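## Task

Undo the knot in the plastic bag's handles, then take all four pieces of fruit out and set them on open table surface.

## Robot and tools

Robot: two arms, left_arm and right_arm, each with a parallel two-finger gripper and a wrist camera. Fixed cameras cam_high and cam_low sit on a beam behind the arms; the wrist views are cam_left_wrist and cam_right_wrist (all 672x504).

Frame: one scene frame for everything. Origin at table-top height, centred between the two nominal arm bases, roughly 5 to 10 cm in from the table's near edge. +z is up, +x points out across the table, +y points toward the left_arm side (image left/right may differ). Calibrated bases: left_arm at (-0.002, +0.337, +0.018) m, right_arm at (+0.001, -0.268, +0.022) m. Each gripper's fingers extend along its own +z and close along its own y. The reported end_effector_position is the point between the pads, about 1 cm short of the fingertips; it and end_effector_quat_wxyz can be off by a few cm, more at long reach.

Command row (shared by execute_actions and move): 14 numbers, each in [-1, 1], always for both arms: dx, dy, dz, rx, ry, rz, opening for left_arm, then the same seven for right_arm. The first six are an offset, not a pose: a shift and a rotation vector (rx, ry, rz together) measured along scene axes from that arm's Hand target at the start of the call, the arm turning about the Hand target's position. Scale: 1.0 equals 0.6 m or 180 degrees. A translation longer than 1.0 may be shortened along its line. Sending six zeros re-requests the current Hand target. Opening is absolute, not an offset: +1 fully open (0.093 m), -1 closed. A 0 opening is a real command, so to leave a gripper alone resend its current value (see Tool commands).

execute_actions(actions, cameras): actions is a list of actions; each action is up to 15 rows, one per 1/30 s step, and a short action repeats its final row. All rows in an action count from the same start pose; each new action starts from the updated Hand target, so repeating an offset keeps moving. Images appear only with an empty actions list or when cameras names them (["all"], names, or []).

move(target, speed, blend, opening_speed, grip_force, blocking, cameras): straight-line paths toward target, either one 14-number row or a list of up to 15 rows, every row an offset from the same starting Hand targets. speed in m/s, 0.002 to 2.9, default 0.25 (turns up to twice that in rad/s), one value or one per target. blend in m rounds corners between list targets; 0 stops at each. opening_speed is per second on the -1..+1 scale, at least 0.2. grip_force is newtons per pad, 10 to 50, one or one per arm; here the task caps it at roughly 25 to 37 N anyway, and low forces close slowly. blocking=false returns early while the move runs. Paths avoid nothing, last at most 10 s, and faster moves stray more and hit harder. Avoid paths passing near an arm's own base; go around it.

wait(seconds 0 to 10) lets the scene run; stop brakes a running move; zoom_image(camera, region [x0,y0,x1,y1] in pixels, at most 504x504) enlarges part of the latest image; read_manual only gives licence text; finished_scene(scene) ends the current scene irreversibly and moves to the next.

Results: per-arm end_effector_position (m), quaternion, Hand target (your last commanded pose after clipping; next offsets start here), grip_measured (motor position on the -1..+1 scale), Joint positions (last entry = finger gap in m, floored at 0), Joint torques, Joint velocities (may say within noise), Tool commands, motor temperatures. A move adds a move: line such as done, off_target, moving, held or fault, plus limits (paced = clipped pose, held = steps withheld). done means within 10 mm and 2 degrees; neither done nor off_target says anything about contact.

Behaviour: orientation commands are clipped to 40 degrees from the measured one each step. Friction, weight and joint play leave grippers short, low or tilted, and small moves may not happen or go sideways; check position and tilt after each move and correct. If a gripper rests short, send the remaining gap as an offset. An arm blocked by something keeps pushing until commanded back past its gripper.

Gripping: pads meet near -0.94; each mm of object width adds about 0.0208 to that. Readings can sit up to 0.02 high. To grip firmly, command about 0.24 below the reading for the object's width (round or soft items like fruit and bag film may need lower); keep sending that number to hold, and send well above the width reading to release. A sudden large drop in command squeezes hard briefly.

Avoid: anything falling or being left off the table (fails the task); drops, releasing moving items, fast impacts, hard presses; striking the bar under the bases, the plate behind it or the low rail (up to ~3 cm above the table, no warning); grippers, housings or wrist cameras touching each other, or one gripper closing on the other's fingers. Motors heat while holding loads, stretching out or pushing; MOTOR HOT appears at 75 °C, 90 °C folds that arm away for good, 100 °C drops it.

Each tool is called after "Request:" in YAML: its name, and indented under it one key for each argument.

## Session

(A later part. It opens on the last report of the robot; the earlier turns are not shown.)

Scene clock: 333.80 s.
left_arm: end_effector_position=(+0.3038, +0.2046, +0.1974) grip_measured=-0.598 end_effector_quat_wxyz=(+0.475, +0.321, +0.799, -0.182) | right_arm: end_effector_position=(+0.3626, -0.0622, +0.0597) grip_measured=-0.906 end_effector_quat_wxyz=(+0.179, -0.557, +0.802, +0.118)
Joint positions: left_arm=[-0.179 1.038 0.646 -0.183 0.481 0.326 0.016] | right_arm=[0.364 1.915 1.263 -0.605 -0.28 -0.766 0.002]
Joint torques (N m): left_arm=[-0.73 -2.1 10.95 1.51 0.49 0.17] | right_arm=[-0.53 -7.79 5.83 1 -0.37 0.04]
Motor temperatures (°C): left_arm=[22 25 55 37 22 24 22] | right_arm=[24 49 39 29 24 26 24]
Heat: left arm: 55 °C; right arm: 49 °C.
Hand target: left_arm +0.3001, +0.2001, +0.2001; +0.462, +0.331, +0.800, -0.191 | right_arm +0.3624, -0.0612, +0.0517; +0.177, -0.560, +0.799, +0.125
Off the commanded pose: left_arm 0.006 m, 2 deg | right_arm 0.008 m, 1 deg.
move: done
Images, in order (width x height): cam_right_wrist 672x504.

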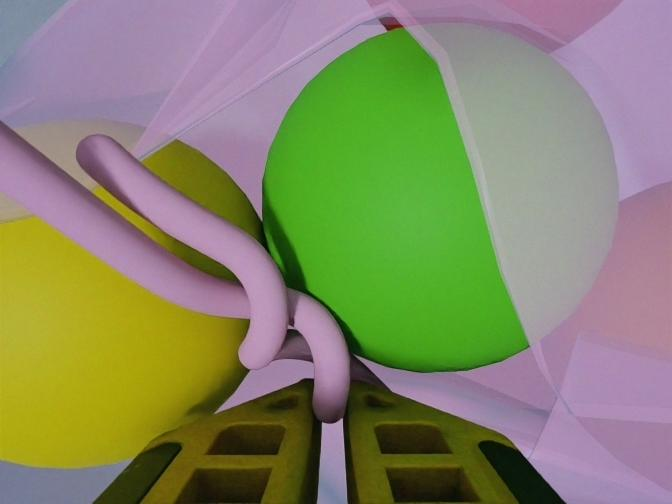

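Request:
move:
  target:
    - [0,0,0,0,0,0,-0.6,-0.0057,-0.0157,0.035,0,0,0,-1]
    - [0,0,0,0,0,0,-0.6,-0.031,-0.085,0.06,0,0,0,-1]
  speed: 0.06
  blend: 0.01
  cameras: ["cam_right_wrist", "cam_left_wrist"]

Scene clock: 340.00 s.
left_arm: end_effector_position=(+0.3038, +0.2046, +0.1974) grip_measured=-0.598 end_effector_quat_wxyz=(+0.475, +0.321, +0.799, -0.182) | right_arm: end_effector_position=(+0.3514, -0.1103, +0.0786) grip_measured=-0.906 end_effector_quat_wxyz=(+0.175, -0.557, +0.803, +0.119)
Joint positions: left_arm=[-0.179 1.038 0.646 -0.183 0.481 0.326 0.016] | right_arm=[0.247 1.806 1.209 -0.704 -0.313 -0.883 0.002]
Joint torques (N m): left_arm=[-0.68 -2.11 10.96 1.52 0.49 0.13] | right_arm=[-0.73 -11.62 5.19 0.54 -0.38 0.05]
Motor temperatures (°C): left_arm=[22 25 55 37 22 24 22] | right_arm=[24 50 39 29 24 26 24]
Heat: left arm: 55 °C; right arm: 50 °C.
Hand target: left_arm +0.3001, +0.2001, +0.2001; +0.462, +0.331, +0.800, -0.191 | right_arm +0.3438, -0.1122, +0.0877; +0.177, -0.560, +0.800, +0.125
Off the commanded pose: left_arm 0.006 m, 2 deg | right_arm 0.012 m, 1 deg.
move: off_target (right_arm)
Images, in order (width x height): cam_left_wrist 672x504, cam_right_wrist 672x504.

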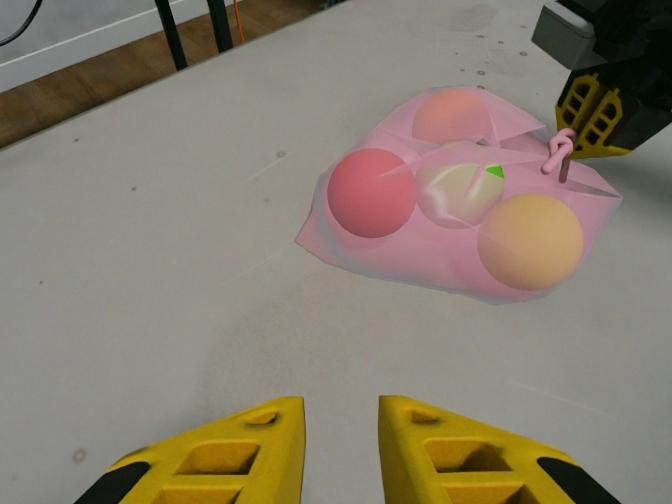

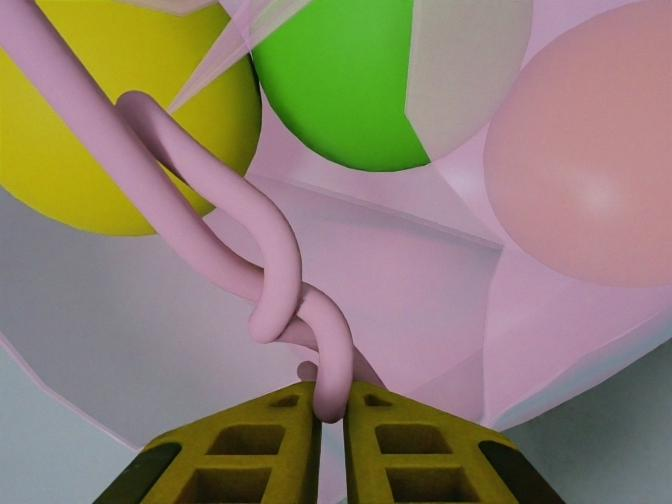

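Request:
move:
  target: [0,0,0,0,0,0,-0.6,-0.028,-0.075,0.05,0,0,0,-1]
  speed: 0.06
  cameras: ["cam_right_wrist", "cam_left_wrist"]

Scene clock: 349.70 s.
left_arm: end_effector_position=(+0.3038, +0.2046, +0.1974) grip_measured=-0.598 end_effector_quat_wxyz=(+0.475, +0.321, +0.799, -0.182) | right_arm: end_effector_position=(+0.3343, -0.1562, +0.1096) grip_measured=-0.906 end_effector_quat_wxyz=(+0.174, -0.558, +0.803, +0.120)
Joint positions: left_arm=[-0.179 1.038 0.646 -0.183 0.481 0.326 0.016] | right_arm=[0.123 1.683 1.199 -0.86 -0.344 -1.012 0.002]
Joint torques (N m): left_arm=[-0.7 -2.07 10.96 1.5 0.5 0.15] | right_arm=[-0.94 -10.33 5.75 0.42 -0.44 0.05]
Motor temperatures (°C): left_arm=[22 25 55 37 22 24 22] | right_arm=[24 51 38 28 24 26 24]
Heat: left arm: 55 °C; right arm: 51 °C.
Hand target: left_arm +0.3001, +0.2001, +0.2001; +0.462, +0.331, +0.800, -0.191 | right_arm +0.3269, -0.1572, +0.1176; +0.177, -0.560, +0.799, +0.125
Off the commanded pose: left_arm 0.006 m, 2 deg | right_arm 0.011 m, 1 deg.
move: off_target (right_arm)
Images, in order (width x height): cam_left_wrist 672x504, cam_right_wrist 672x504.

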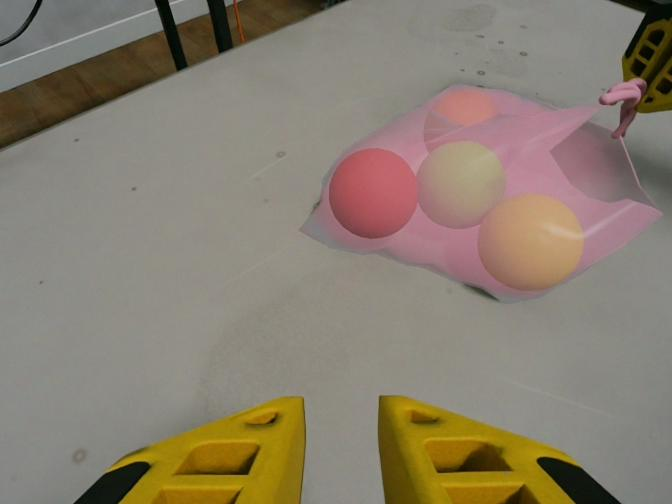

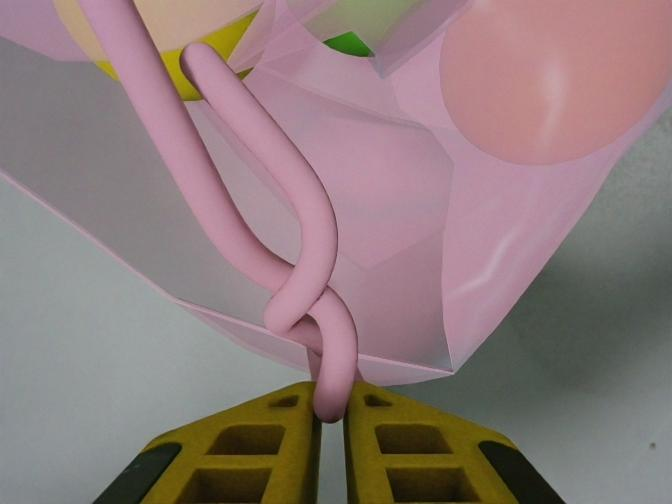

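Request:
move:
  target: [0,0,0,0,0,0,-0.6,-0.02,-0.085,0.05,0,0,0,-1]
  speed: 0.06
  cameras: ["cam_right_wrist", "cam_left_wrist", "cam_high"]

Scene clock: 358.67 s.
left_arm: end_effector_position=(+0.3038, +0.2046, +0.1974) grip_measured=-0.598 end_effector_quat_wxyz=(+0.475, +0.321, +0.799, -0.182) | right_arm: end_effector_position=(+0.3127, -0.2079, +0.1302) grip_measured=-0.906 end_effector_quat_wxyz=(+0.159, -0.557, +0.805, +0.131)
Joint positions: left_arm=[-0.179 1.038 0.646 -0.183 0.481 0.326 0.016] | right_arm=[-0.043 1.616 1.222 -1.05 -0.377 -1.188 0.002]
Joint torques (N m): left_arm=[-0.77 -2.09 10.97 1.52 0.48 0.15] | right_arm=[-0.96 -9.31 8.83 0.23 -0.44 0.04]
Motor temperatures (°C): left_arm=[22 25 55 37 22 24 22] | right_arm=[24 51 38 28 25 26 24]
Heat: left arm: 55 °C; right arm: 51 °C.
Hand target: left_arm +0.3001, +0.2001, +0.2001; +0.462, +0.331, +0.800, -0.191 | right_arm +0.3150, -0.2082, +0.1475; +0.177, -0.560, +0.800, +0.125
Off the commanded pose: left_arm 0.006 m, 2 deg | right_arm 0.018 m, 2 deg.
move: off_target (right_arm)
Images, in order (width x height): cam_high 672x504, cam_left_wrist 672x504, cam_right_wrist 672x504.

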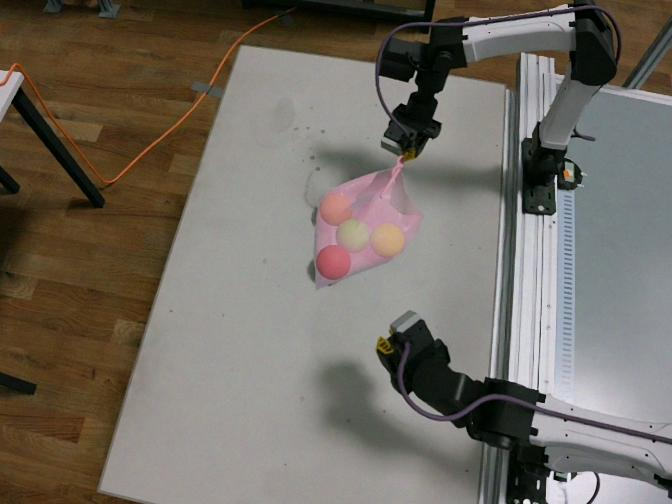

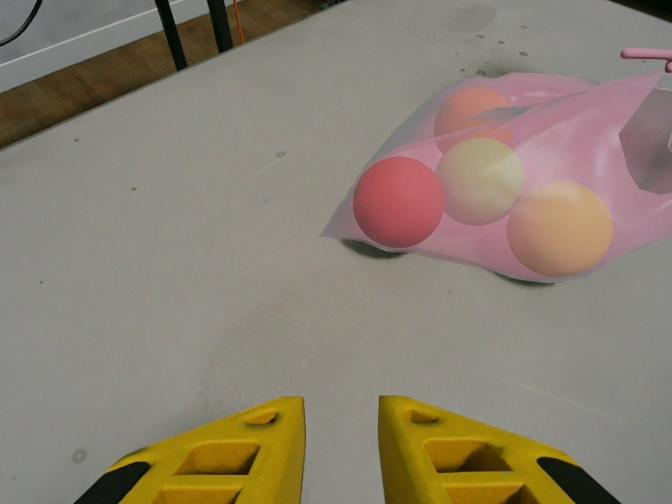

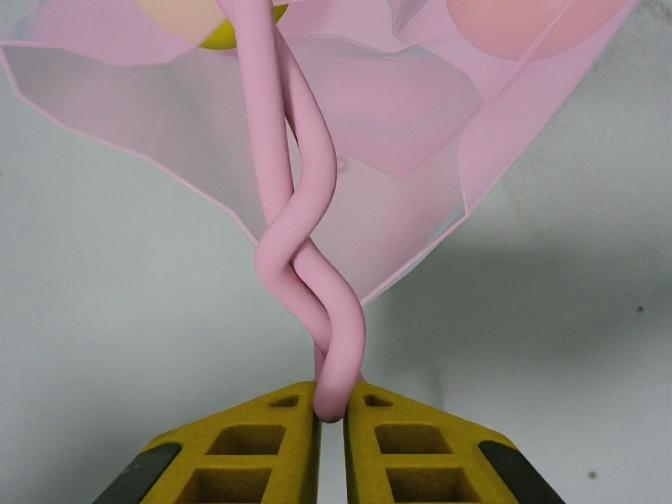

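Request:
move:
  target: [0,0,0,0,0,0,-0.6,-0.02,-0.07,0.03,0,0,0,-1]
  speed: 0.06
  cameras: ["cam_right_wrist", "cam_left_wrist", "cam_high"]

Scene clock: 376.07 s.
left_arm: end_effector_position=(+0.3038, +0.2046, +0.1974) grip_measured=-0.598 end_effector_quat_wxyz=(+0.475, +0.321, +0.799, -0.182) | right_arm: end_effector_position=(+0.3011, -0.2499, +0.1484) grip_measured=-0.906 end_effector_quat_wxyz=(+0.158, -0.556, +0.805, +0.134)
Joint positions: left_arm=[-0.179 1.038 0.646 -0.183 0.481 0.326 0.016] | right_arm=[-0.193 1.597 1.278 -1.192 -0.396 -1.35 0.002]
Joint torques (N m): left_arm=[-0.76 -2.13 10.97 1.52 0.48 0.16] | right_arm=[-0.92 -9.18 8.83 0.14 -0.48 -0.01]
Motor temperatures (°C): left_arm=[22 25 56 37 22 24 22] | right_arm=[24 51 38 27 25 26 25]
Heat: left arm: 56 °C; right arm: 51 °C.
Hand target: left_arm +0.3001, +0.2001, +0.2001; +0.462, +0.331, +0.800, -0.191 | right_arm +0.3030, -0.2502, +0.1656; +0.177, -0.560, +0.799, +0.125
Off the commanded pose: left_arm 0.006 m, 2 deg | right_arm 0.017 m, 3 deg.
move: off_target (right_arm)
Images, in order (width x height): cam_high 672x504, cam_left_wrist 672x504, cam_right_wrist 672x504.

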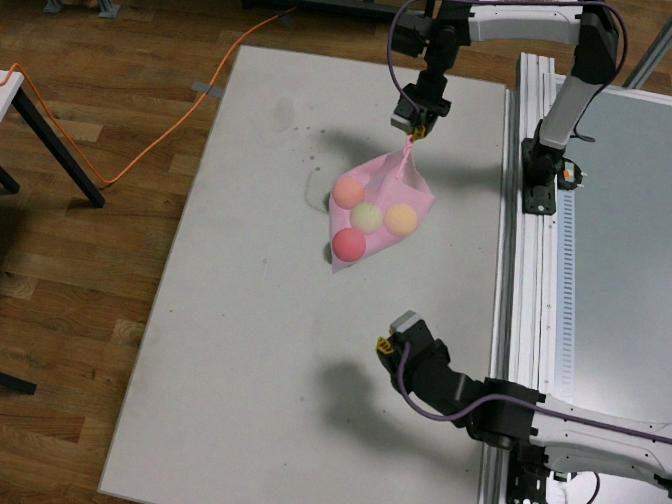

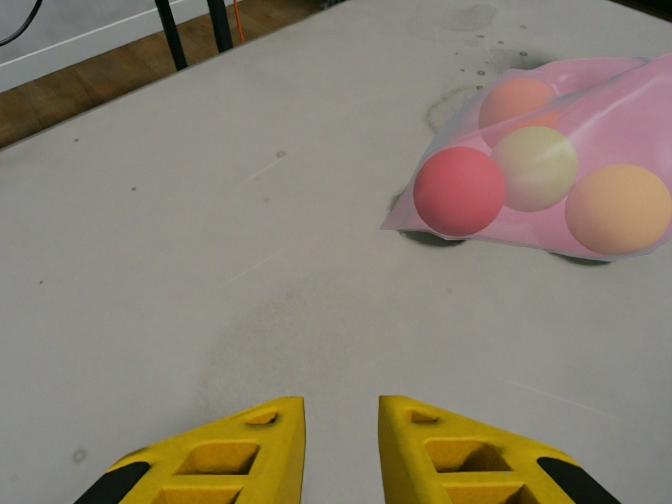

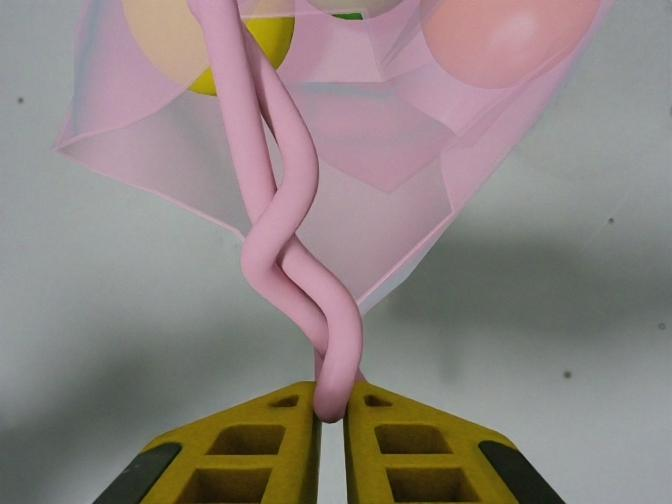

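Request:
execute_actions:
  actions: []

Request:
zoom_image:
  camera: "cam_right_wrist"
  region: [100, 0, 436, 252]

Request:
zoom_image:
  camera: "cam_high"
  region: [300, 100, 468, 290]

Scene clock: 387.40 s.
left_arm: end_effector_position=(+0.3038, +0.2046, +0.1974) grip_measured=-0.598 end_effector_quat_wxyz=(+0.475, +0.321, +0.799, -0.182) | right_arm: end_effector_position=(+0.3009, -0.2498, +0.1484) grip_measured=-0.906 end_effector_quat_wxyz=(+0.158, -0.556, +0.805, +0.134)
Joint positions: left_arm=[-0.179 1.038 0.646 -0.183 0.481 0.326 0.016] | right_arm=[-0.193 1.597 1.278 -1.193 -0.396 -1.351 0.002]
Joint velocities: within noise
Joint torques (N m): left_arm=[-0.73 -2.11 10.92 1.51 0.49 0.17] | right_arm=[-0.85 -9.13 8.77 0.08 -0.46 0.06]
Motor temperatures (°C): left_arm=[22 24 56 37 22 24 22] | right_arm=[24 51 38 27 25 26 25]
Heat: left arm: 56 °C; right arm: 51 °C.
Hand target: left_arm +0.3001, +0.2001, +0.2001; +0.462, +0.331, +0.800, -0.191 | right_arm +0.3029, -0.2502, +0.1656; +0.177, -0.560, +0.799, +0.125
Tool commands: left_gripper/opening=-0.6 right_gripper/opening=-1.0
Off the commanded pose: left_arm 0.006 m, 2 deg | right_arm 0.017 m, 3 deg.

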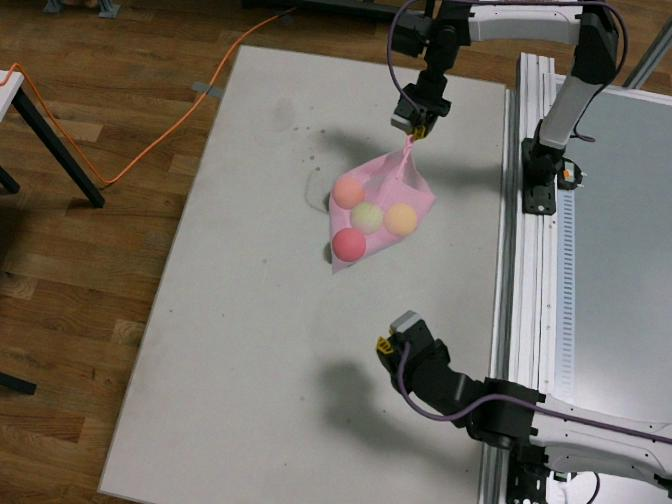

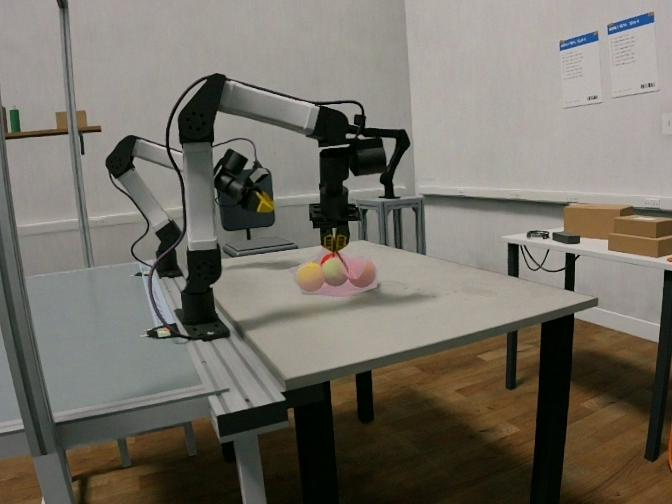

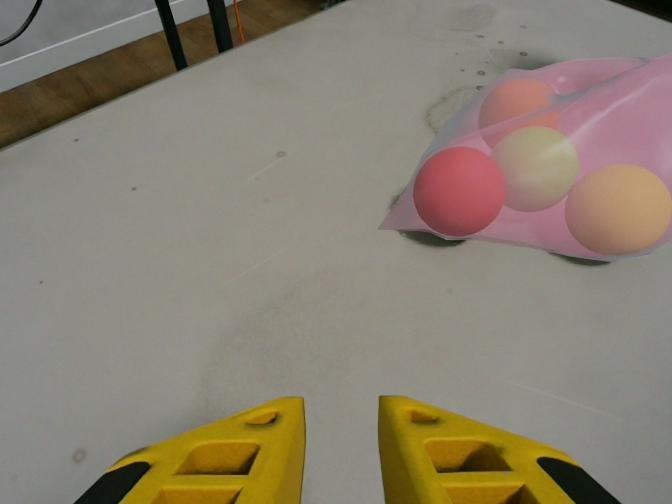

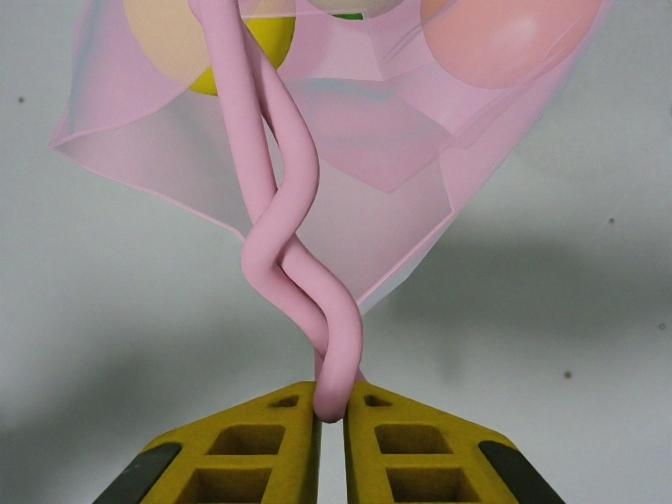

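Scaled by 1.500 from the camera's 672x504 image, which has a finer 960x720 frame.

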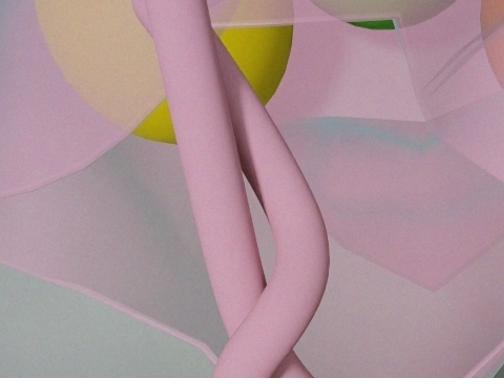

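Scaled by 2.653 from the camera's 672x504 image, which has a finer 960x720 frame.

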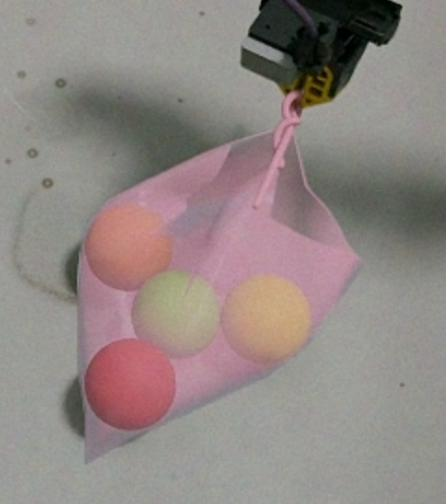

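Request:
move:
  target: [0,0,0,0,0,0,-0.6,0.0283,0.0917,-0.085,0,0,0,-1]
  speed: 0.1
  cameras: ["cam_right_wrist"]

Scene clock: 421.70 s.
left_arm: end_effector_position=(+0.3038, +0.2046, +0.1974) grip_measured=-0.598 end_effector_quat_wxyz=(+0.475, +0.321, +0.799, -0.182) | right_arm: end_effector_position=(+0.3191, -0.1961, +0.1221) grip_measured=-0.906 end_effector_quat_wxyz=(+0.183, -0.562, +0.797, +0.126)
Joint positions: left_arm=[-0.179 1.038 0.646 -0.183 0.481 0.326 0.016] | right_arm=[-0.015 1.607 1.167 -0.947 -0.394 -1.165 0.002]
Joint torques (N m): left_arm=[-0.73 -1.95 10.93 1.5 0.49 0.17] | right_arm=[0.42 -5.57 5.38 0.74 -0.25 0.2]
Motor temperatures (°C): left_arm=[22 24 56 37 22 24 22] | right_arm=[24 50 39 26 25 26 25]
Heat: left arm: 56 °C; right arm: 50 °C.
Hand target: left_arm +0.3001, +0.2001, +0.2001; +0.462, +0.331, +0.800, -0.191 | right_arm +0.3200, -0.1952, +0.1146; +0.177, -0.560, +0.799, +0.125
Off the commanded pose: left_arm 0.006 m, 2 deg | right_arm 0.008 m, 1 deg.
move: done
Images, in order (width x height): cam_right_wrist 672x504.

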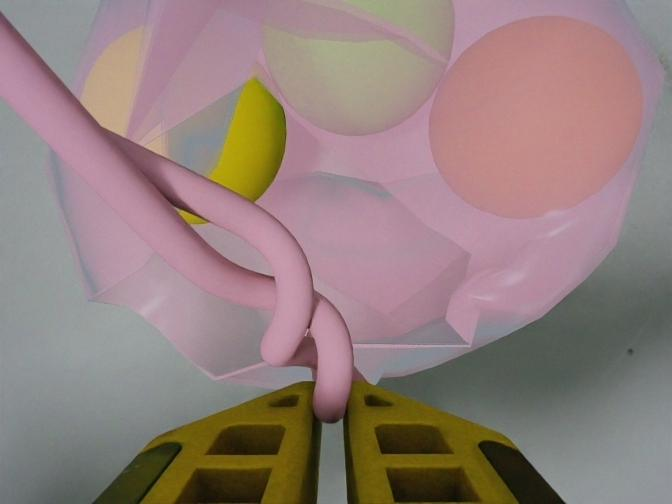

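Request:
move:
  target: [0,0,0,0,0,0,-0.6,0,0,0.015,0.1305,-0.0475,0,-1]
  speed: 0.2
  cameras: ["cam_right_wrist", "cam_left_wrist"]

Scene clock: 438.83 s.
left_arm: end_effector_position=(+0.3038, +0.2046, +0.1974) grip_measured=-0.598 end_effector_quat_wxyz=(+0.475, +0.321, +0.799, -0.182) | right_arm: end_effector_position=(+0.3195, -0.1959, +0.1193) grip_measured=-0.906 end_effector_quat_wxyz=(+0.331, -0.516, +0.751, +0.246)
Joint positions: left_arm=[-0.179 1.038 0.646 -0.183 0.481 0.326 0.016] | right_arm=[-0.2 1.607 0.99 -0.754 -0.814 -1.282 0.002]
Joint torques (N m): left_arm=[-0.69 -2.09 10.97 1.52 0.48 0.17] | right_arm=[-0.72 -8.09 5.09 0.68 -0.79 0.03]
Motor temperatures (°C): left_arm=[22 24 57 37 22 24 22] | right_arm=[24 48 39 27 25 26 25]
Heat: left arm: 57 °C; right arm: 48 °C.
Hand target: left_arm +0.3001, +0.2001, +0.2001; +0.462, +0.331, +0.800, -0.191 | right_arm +0.3200, -0.1952, +0.1236; +0.346, -0.520, +0.742, +0.243
Off the commanded pose: left_arm 0.006 m, 2 deg | right_arm 0.004 m, 2 deg.
move: done
Images, in order (width x height): cam_left_wrist 672x504, cam_right_wrist 672x504.

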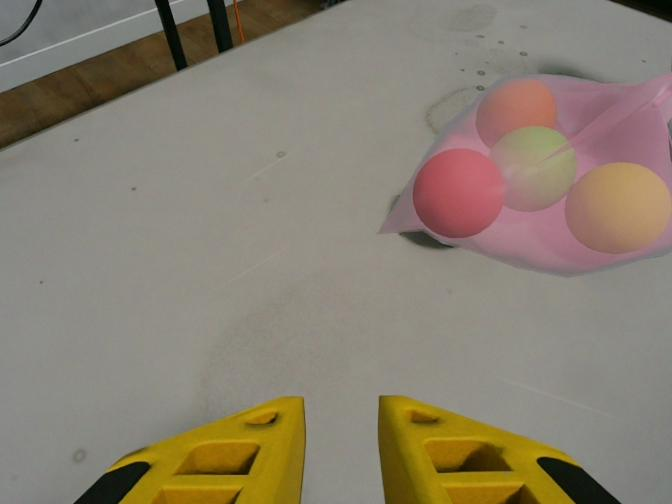

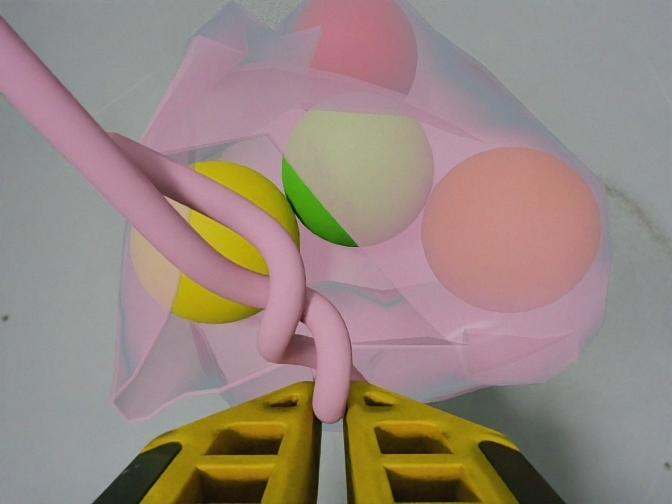

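Request:
move:
  target: [0,0,0,0,0,0,-0.6,0.02,-0.04,0.14,0,0,-0.19,-1]
  speed: 0.08
  cameras: ["cam_right_wrist", "cam_left_wrist"]

Scene clock: 471.87 s.
left_arm: end_effector_position=(+0.3038, +0.2046, +0.1974) grip_measured=-0.598 end_effector_quat_wxyz=(+0.475, +0.321, +0.799, -0.182) | right_arm: end_effector_position=(+0.3256, -0.2190, +0.1940) grip_measured=-0.906 end_effector_quat_wxyz=(+0.376, -0.276, +0.872, +0.146)
Joint positions: left_arm=[-0.179 1.038 0.646 -0.183 0.481 0.326 0.016] | right_arm=[-0.146 1.217 0.919 -0.607 -0.53 -0.538 0.002]
Joint torques (N m): left_arm=[-0.68 -2.07 10.96 1.51 0.49 0.16] | right_arm=[0.39 -6.04 7.61 1.59 -0.19 0.2]
Motor temperatures (°C): left_arm=[22 24 57 36 22 24 22] | right_arm=[24 48 37 27 25 26 25]
Heat: left arm: 57 °C; right arm: 48 °C.
Hand target: left_arm +0.3001, +0.2001, +0.2001; +0.462, +0.331, +0.800, -0.191 | right_arm +0.3319, -0.2192, +0.2075; +0.402, -0.279, +0.862, +0.130
Off the commanded pose: left_arm 0.006 m, 2 deg | right_arm 0.015 m, 4 deg.
move: off_target (right_arm)
Images, in order (width x height): cam_left_wrist 672x504, cam_right_wrist 672x504.

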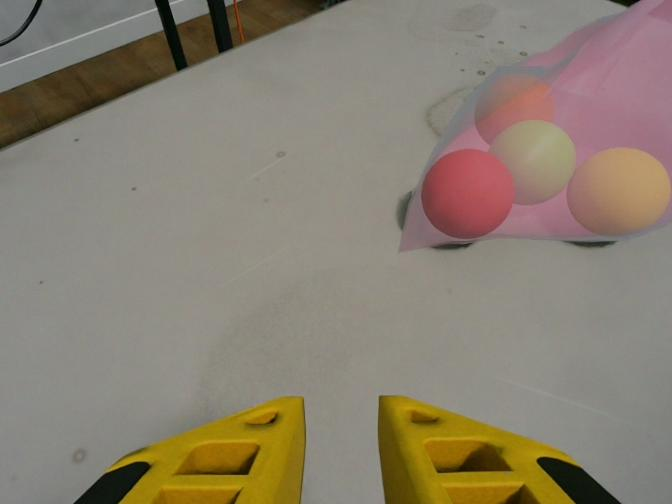

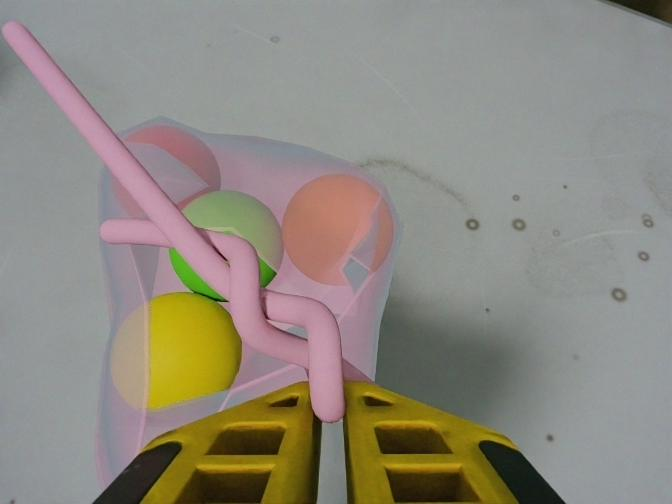

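Request:
zoom_image:
  camera: "cam_right_wrist"
  region: [60, 180, 400, 435]

Scaled by 1.482 from the camera's 672x504 image, which has a finer 960x720 frame.

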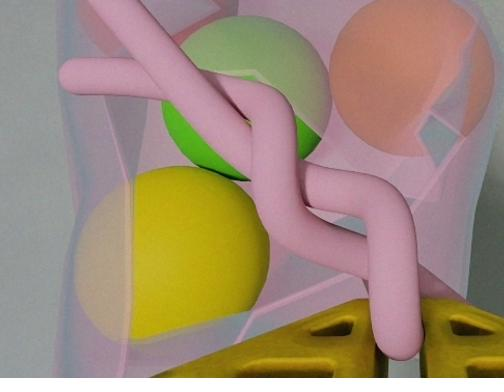

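Request:
move:
  target: [0,0,0,0,0,0,-0.6,0.02,-0.04,0.1,0,0,0,-1]
  speed: 0.08
  cameras: ["cam_right_wrist", "cam_left_wrist"]

Scene clock: 480.83 s.
left_arm: end_effector_position=(+0.3038, +0.2046, +0.1974) grip_measured=-0.598 end_effector_quat_wxyz=(+0.475, +0.321, +0.799, -0.182) | right_arm: end_effector_position=(+0.3422, -0.2443, +0.2563) grip_measured=-0.906 end_effector_quat_wxyz=(+0.394, -0.273, +0.869, +0.124)
Joint positions: left_arm=[-0.179 1.038 0.646 -0.183 0.481 0.326 0.016] | right_arm=[-0.221 1.27 1.189 -0.805 -0.547 -0.596 0.002]
Joint torques (N m): left_arm=[-0.73 -2.1 11.02 1.52 0.49 0.18] | right_arm=[-0.96 -3.82 10.44 1.13 -0.6 0.05]
Motor temperatures (°C): left_arm=[22 24 58 36 22 24 22] | right_arm=[24 47 38 28 25 26 25]
Heat: left arm: 58 °C; right arm: 47 °C.
Hand target: left_arm +0.3001, +0.2001, +0.2001; +0.462, +0.331, +0.800, -0.191 | right_arm +0.3439, -0.2432, +0.2676; +0.402, -0.279, +0.862, +0.130
Off the commanded pose: left_arm 0.006 m, 2 deg | right_arm 0.011 m, 2 deg.
move: off_target (right_arm)
Images, in order (width x height): cam_left_wrist 672x504, cam_right_wrist 672x504.

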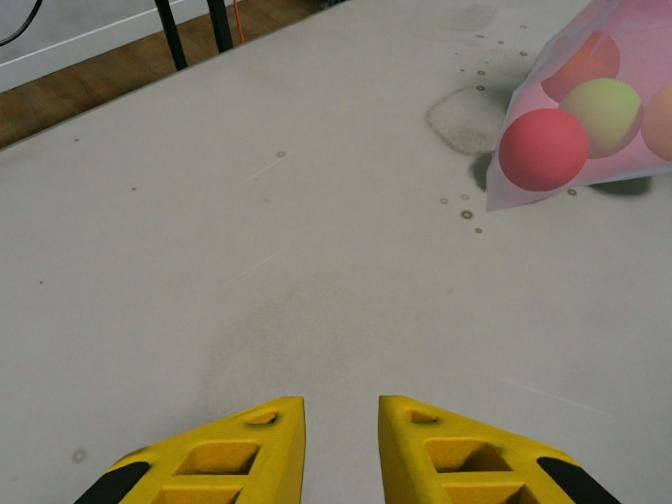

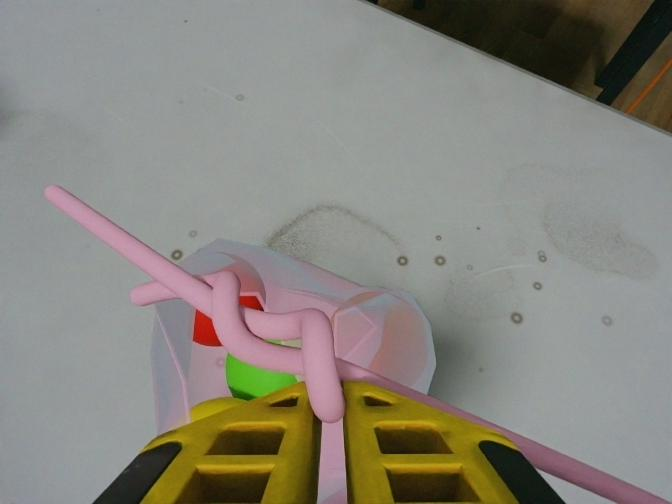

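Request:
zoom_image:
  camera: "cam_right_wrist"
  region: [30, 170, 370, 425]

Scaled by 1.482 from the camera's 672x504 image, which has a finer 960x720 frame.

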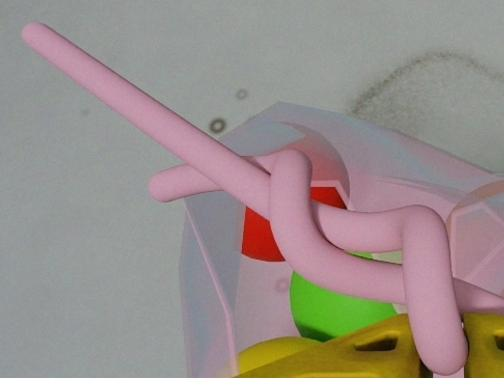

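Request:
move:
  target: [-0.0113,-0.52,0.09,0,0,0,-0.4,0,0,0,0,0,0,-1]
  speed: 0.2
  cameras: ["cam_right_wrist", "cam_left_wrist"]

Scene clock: 511.23 s.
left_arm: end_effector_position=(+0.2931, -0.1127, +0.2578) grip_measured=-0.402 end_effector_quat_wxyz=(+0.474, +0.333, +0.790, -0.203) | right_arm: end_effector_position=(+0.3421, -0.2442, +0.2563) grip_measured=-0.906 end_effector_quat_wxyz=(+0.394, -0.273, +0.869, +0.124)
Joint positions: left_arm=[-1.072 1.791 1.478 -0.19 -0.245 -0.121 0.026] | right_arm=[-0.221 1.27 1.189 -0.806 -0.547 -0.597 0.002]
Joint torques (N m): left_arm=[-0.47 -7.23 11.23 1.64 -0.29 -0.12] | right_arm=[-0.91 -3.86 10.44 1.14 -0.65 0.04]
Motor temperatures (°C): left_arm=[22 24 58 37 22 24 22] | right_arm=[24 44 41 28 25 26 25]
Heat: left arm: 58 °C; right arm: 44 °C.
Hand target: left_arm +0.2932, -0.1120, +0.2540; +0.462, +0.332, +0.800, -0.191 | right_arm +0.3439, -0.2431, +0.2676; +0.402, -0.279, +0.862, +0.130
Off the commanded pose: left_arm 0.004 m, 2 deg | right_arm 0.011 m, 2 deg.
move: off_target (right_arm)
Images, in order (width x height): cam_left_wrist 672x504, cam_right_wrist 672x504.

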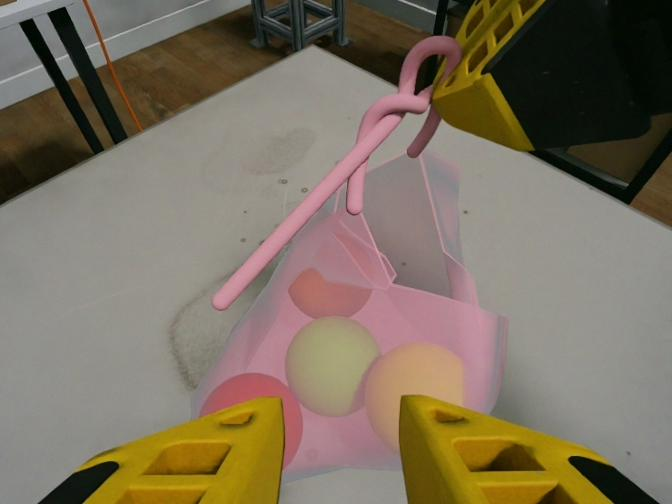

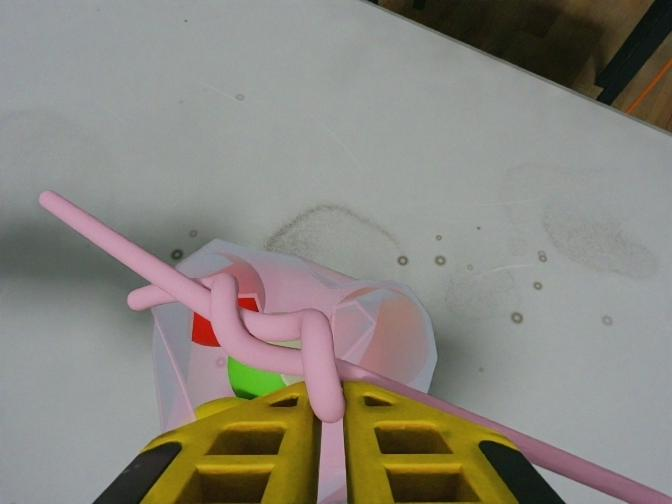

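Request:
zoom_image:
  camera: "cam_left_wrist"
  region: [260, 20, 520, 280]

Scaled by 1.938 from the camera's 672x504 image, which has a finer 960x720 frame.

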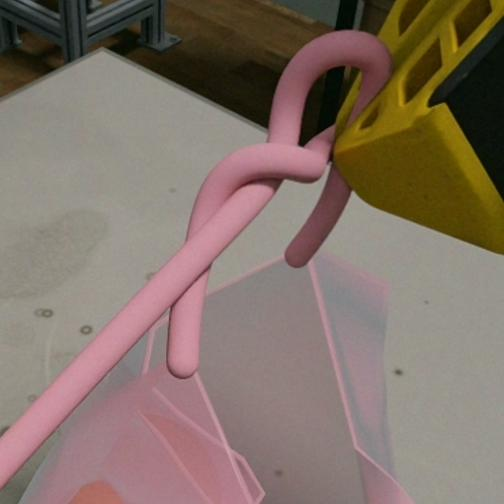

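Request:
move:
  target: [0.0233,-0.0457,0.0212,0,0,0,-0.6,0,0,0,0,0,0,-1]
  speed: 0.1
  cameras: ["cam_right_wrist", "cam_left_wrist"]

Scene clock: 558.43 s.
left_arm: end_effector_position=(+0.3083, -0.1397, +0.2721) grip_measured=-0.598 end_effector_quat_wxyz=(+0.475, +0.332, +0.789, -0.204) | right_arm: end_effector_position=(+0.3421, -0.2442, +0.2563) grip_measured=-0.906 end_effector_quat_wxyz=(+0.394, -0.273, +0.869, +0.124)
Joint positions: left_arm=[-1.072 1.91 1.686 -0.277 -0.247 -0.122 0.016] | right_arm=[-0.221 1.27 1.189 -0.806 -0.547 -0.597 0.002]
Joint torques (N m): left_arm=[-0.68 -8.06 11.12 1.62 -0.31 -0.12] | right_arm=[-1.02 -3.81 10.4 1.11 -0.62 0]
Motor temperatures (°C): left_arm=[22 30 63 38 22 24 22] | right_arm=[24 42 43 28 25 26 25]
Heat: left arm: 63 °C; right arm: 43 °C.
Hand target: left_arm +0.3071, -0.1394, +0.2669; +0.462, +0.332, +0.800, -0.191 | right_arm +0.3439, -0.2431, +0.2676; +0.402, -0.279, +0.862, +0.130
Off the commanded pose: left_arm 0.006 m, 2 deg | right_arm 0.011 m, 2 deg.
move: off_target (right_arm)
Images, in order (width x height): cam_left_wrist 672x504, cam_right_wrist 672x504.

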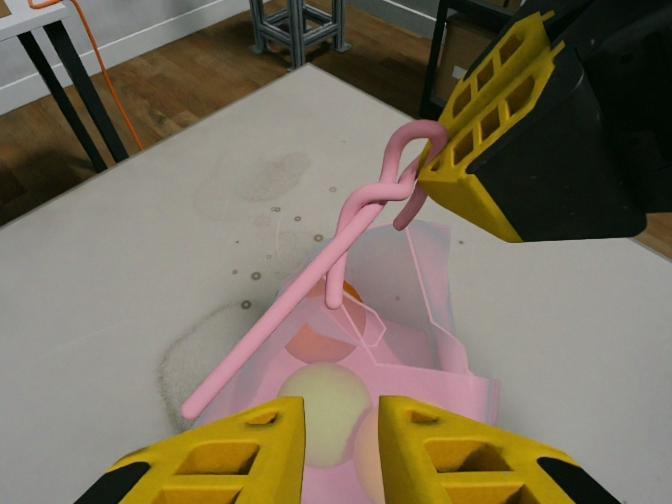

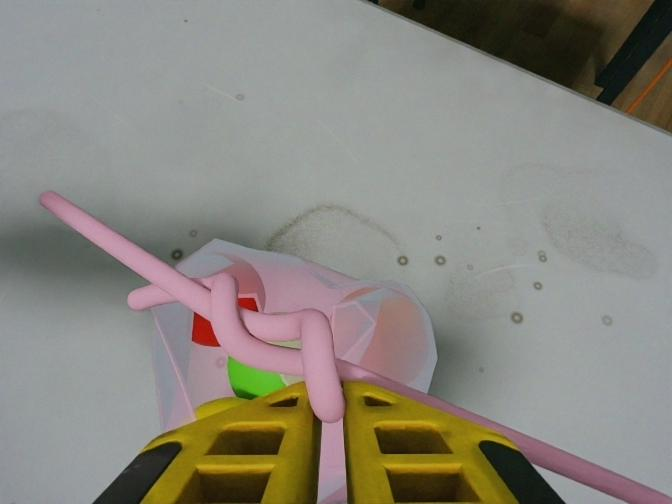

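Request:
move:
  target: [0.0295,-0.0377,-0.0347,0,0,0,-0.6,0,0,0,0,0,0,-1]
  speed: 0.08
  cameras: ["cam_left_wrist"]

Scene clock: 575.20 s.
left_arm: end_effector_position=(+0.3199, -0.1621, +0.2434) grip_measured=-0.598 end_effector_quat_wxyz=(+0.462, +0.338, +0.797, -0.194) | right_arm: end_effector_position=(+0.3421, -0.2442, +0.2563) grip_measured=-0.906 end_effector_quat_wxyz=(+0.394, -0.273, +0.869, +0.124)
Joint positions: left_arm=[-1.072 2.031 1.771 -0.278 -0.247 -0.122 0.016] | right_arm=[-0.221 1.27 1.189 -0.806 -0.547 -0.597 0.002]
Joint torques (N m): left_arm=[0.21 -9.22 11.03 1.93 -0.19 -0.05] | right_arm=[-0.96 -3.86 10.29 1.13 -0.6 0.05]
Motor temperatures (°C): left_arm=[22 33 64 38 22 24 22] | right_arm=[24 42 44 28 25 26 25]
Heat: left arm: 64 °C; right arm: 44 °C.
Hand target: left_arm +0.3248, -0.1621, +0.2460; +0.462, +0.332, +0.800, -0.191 | right_arm +0.3439, -0.2431, +0.2676; +0.402, -0.279, +0.862, +0.130
Off the commanded pose: left_arm 0.006 m, 1 deg | right_arm 0.011 m, 2 deg.
move: off_target (right_arm)
Images, in order (width x height): cam_left_wrist 672x504.

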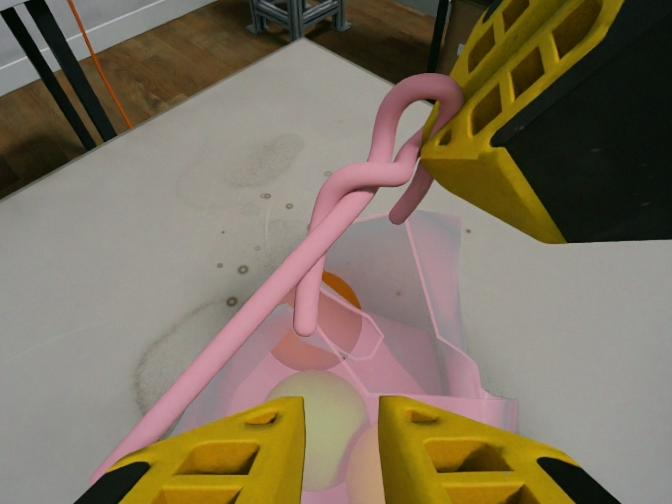

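Request:
move:
  target: [0.032,-0.024,-0.006,0,0,0,-0.6,0,0,0,0,0,0,-1]
  speed: 0.06
  cameras: ["cam_left_wrist", "cam_right_wrist"]

Scene clock: 583.27 s.
left_arm: end_effector_position=(+0.3440, -0.1767, +0.2488) grip_measured=-0.598 end_effector_quat_wxyz=(+0.477, +0.323, +0.793, -0.199) | right_arm: end_effector_position=(+0.3421, -0.2442, +0.2563) grip_measured=-0.906 end_effector_quat_wxyz=(+0.394, -0.273, +0.869, +0.124)
Joint positions: left_arm=[-1.049 2.122 1.9 -0.278 -0.247 -0.122 0.016] | right_arm=[-0.221 1.27 1.189 -0.806 -0.547 -0.597 0.002]
Joint torques (N m): left_arm=[0.1 -9.55 11.19 1.66 0.04 0.06] | right_arm=[-0.95 -3.92 10.33 1.1 -0.6 0.02]
Motor temperatures (°C): left_arm=[22 33 63 38 22 24 22] | right_arm=[24 42 44 28 25 26 25]
Heat: left arm: 63 °C; right arm: 44 °C.
Hand target: left_arm +0.3442, -0.1764, +0.2424; +0.462, +0.331, +0.800, -0.191 | right_arm +0.3439, -0.2431, +0.2676; +0.402, -0.279, +0.862, +0.130
Off the commanded pose: left_arm 0.006 m, 2 deg | right_arm 0.011 m, 2 deg.
move: off_target (right_arm)
Images, in order (width x height): cam_left_wrist 672x504, cam_right_wrist 672x504.

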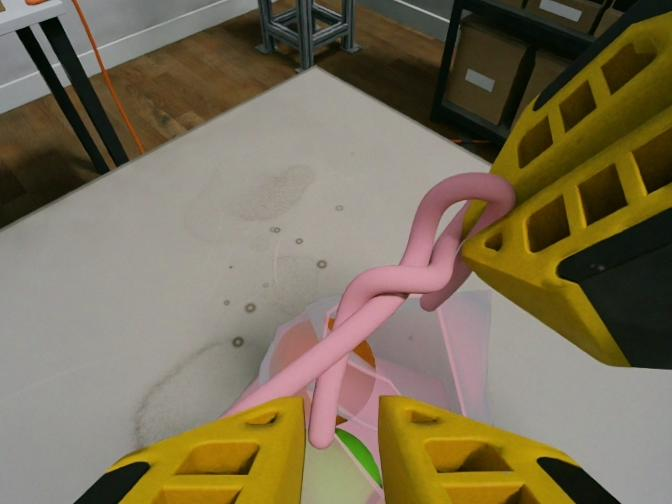

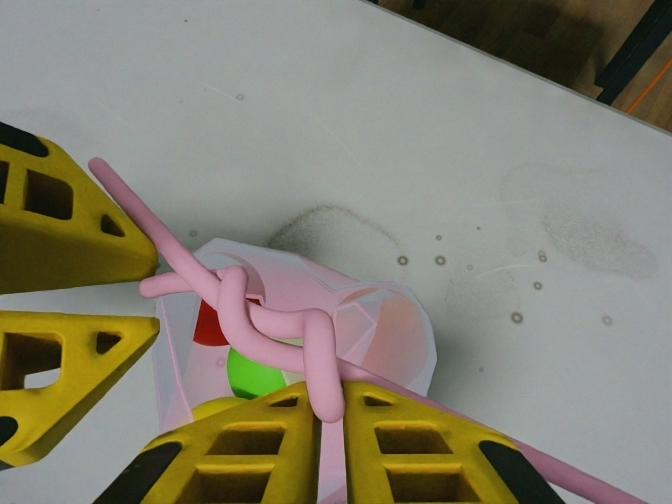

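Request:
move:
  target: [0.003,-0.003,-0.004,0,0,0,-1,0,0,0,0,0,0,-1]
  speed: 0.06
  opening_speed: 0.6
  cameras: ["cam_left_wrist", "cam_right_wrist"]

Scene clock: 592.57 s.
left_arm: end_effector_position=(+0.3450, -0.1784, +0.2466) grip_measured=-0.970 end_effector_quat_wxyz=(+0.477, +0.323, +0.793, -0.198) | right_arm: end_effector_position=(+0.3421, -0.2442, +0.2563) grip_measured=-0.906 end_effector_quat_wxyz=(+0.394, -0.273, +0.869, +0.124)
Joint positions: left_arm=[-1.049 2.132 1.908 -0.278 -0.247 -0.122 0] | right_arm=[-0.221 1.27 1.189 -0.806 -0.547 -0.597 0.002]
Joint torques (N m): left_arm=[0.23 -9.48 11.07 1.68 0.05 0.07] | right_arm=[-0.99 -3.82 10.29 1.11 -0.58 0.08]
Motor temperatures (°C): left_arm=[22 34 63 38 22 24 22] | right_arm=[24 41 44 29 25 26 25]
Heat: left arm: 63 °C; right arm: 44 °C.
Hand target: left_arm +0.3459, -0.1782, +0.2401; +0.462, +0.331, +0.800, -0.191 | right_arm +0.3439, -0.2431, +0.2676; +0.402, -0.279, +0.862, +0.130
Off the commanded pose: left_arm 0.007 m, 2 deg | right_arm 0.011 m, 2 deg.
move: off_target (right_arm)
Images, in order (width x height): cam_left_wrist 672x504, cam_right_wrist 672x504.

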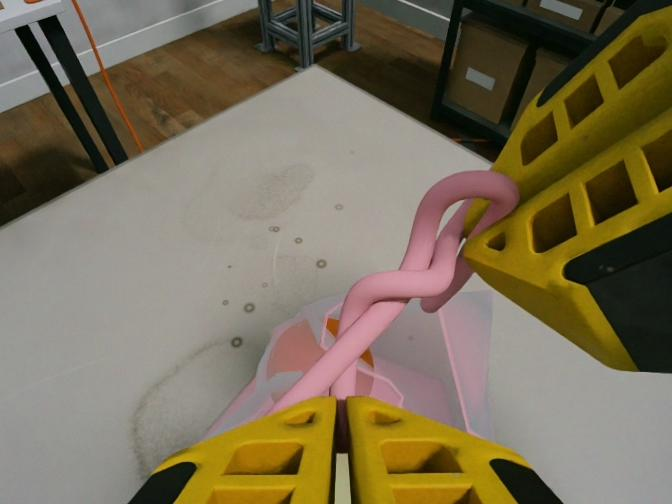

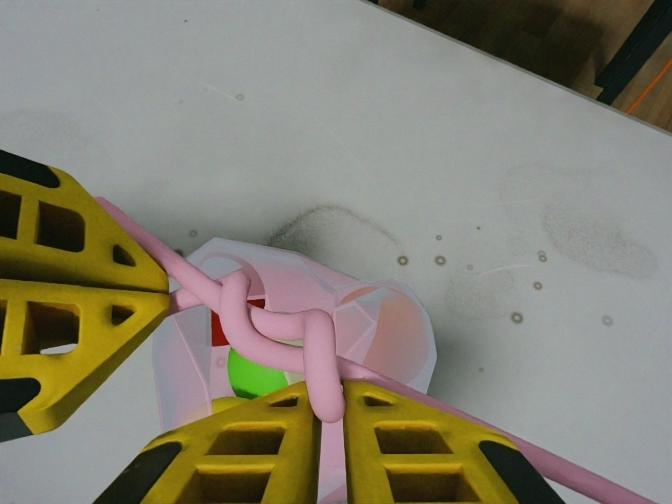

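Request:
move:
  target: [-0.03,0.06,0,0,0,0,-1,0.01,-0.04,0.02,0,0,0,-1]
  speed: 0.05
  cameras: ["cam_left_wrist", "cam_right_wrist"]

Scene clock: 598.13 s.
left_arm: end_effector_position=(+0.3278, -0.1430, +0.2238) grip_measured=-0.970 end_effector_quat_wxyz=(+0.448, +0.334, +0.810, -0.175) | right_arm: end_effector_position=(+0.3482, -0.2682, +0.2686) grip_measured=-0.906 end_effector_quat_wxyz=(+0.394, -0.273, +0.869, +0.124)
Joint positions: left_arm=[-1.043 2.01 1.702 -0.278 -0.247 -0.122 0] | right_arm=[-0.31 1.332 1.294 -0.895 -0.602 -0.681 0.002]
Joint torques (N m): left_arm=[0.16 -12.25 7.1 2.42 0.09 0.11] | right_arm=[-0.91 -4.21 10.25 1.01 -0.65 0]
Motor temperatures (°C): left_arm=[22 35 61 38 22 24 22] | right_arm=[24 41 45 29 25 26 25]
Heat: left arm: 61 °C; right arm: 45 °C.
Hand target: left_arm +0.3279, -0.1422, +0.2399; +0.462, +0.332, +0.800, -0.191 | right_arm +0.3499, -0.2671, +0.2796; +0.402, -0.279, +0.862, +0.130
Off the commanded pose: left_arm 0.016 m, 3 deg | right_arm 0.011 m, 2 deg.
move: off_target (left_arm, right_arm)
Images, in order (width x height): cam_left_wrist 672x504, cam_right_wrist 672x504.

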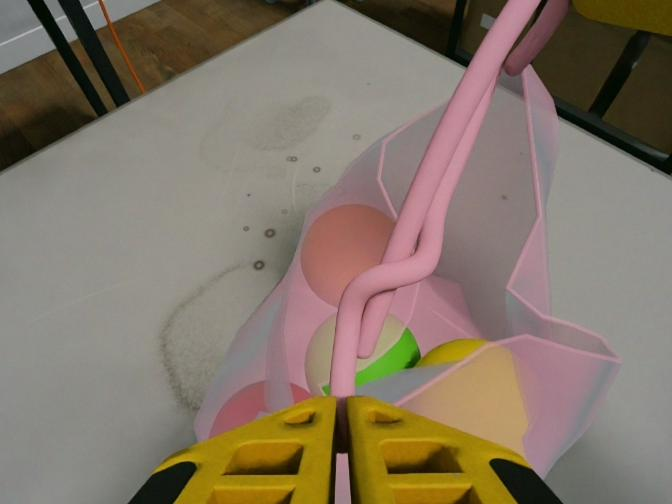

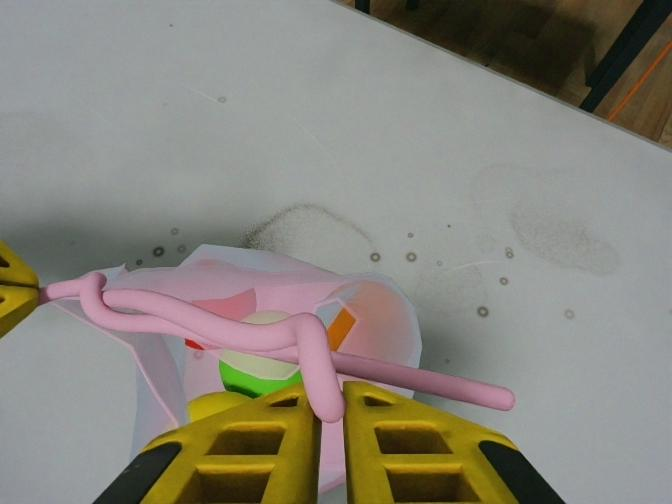

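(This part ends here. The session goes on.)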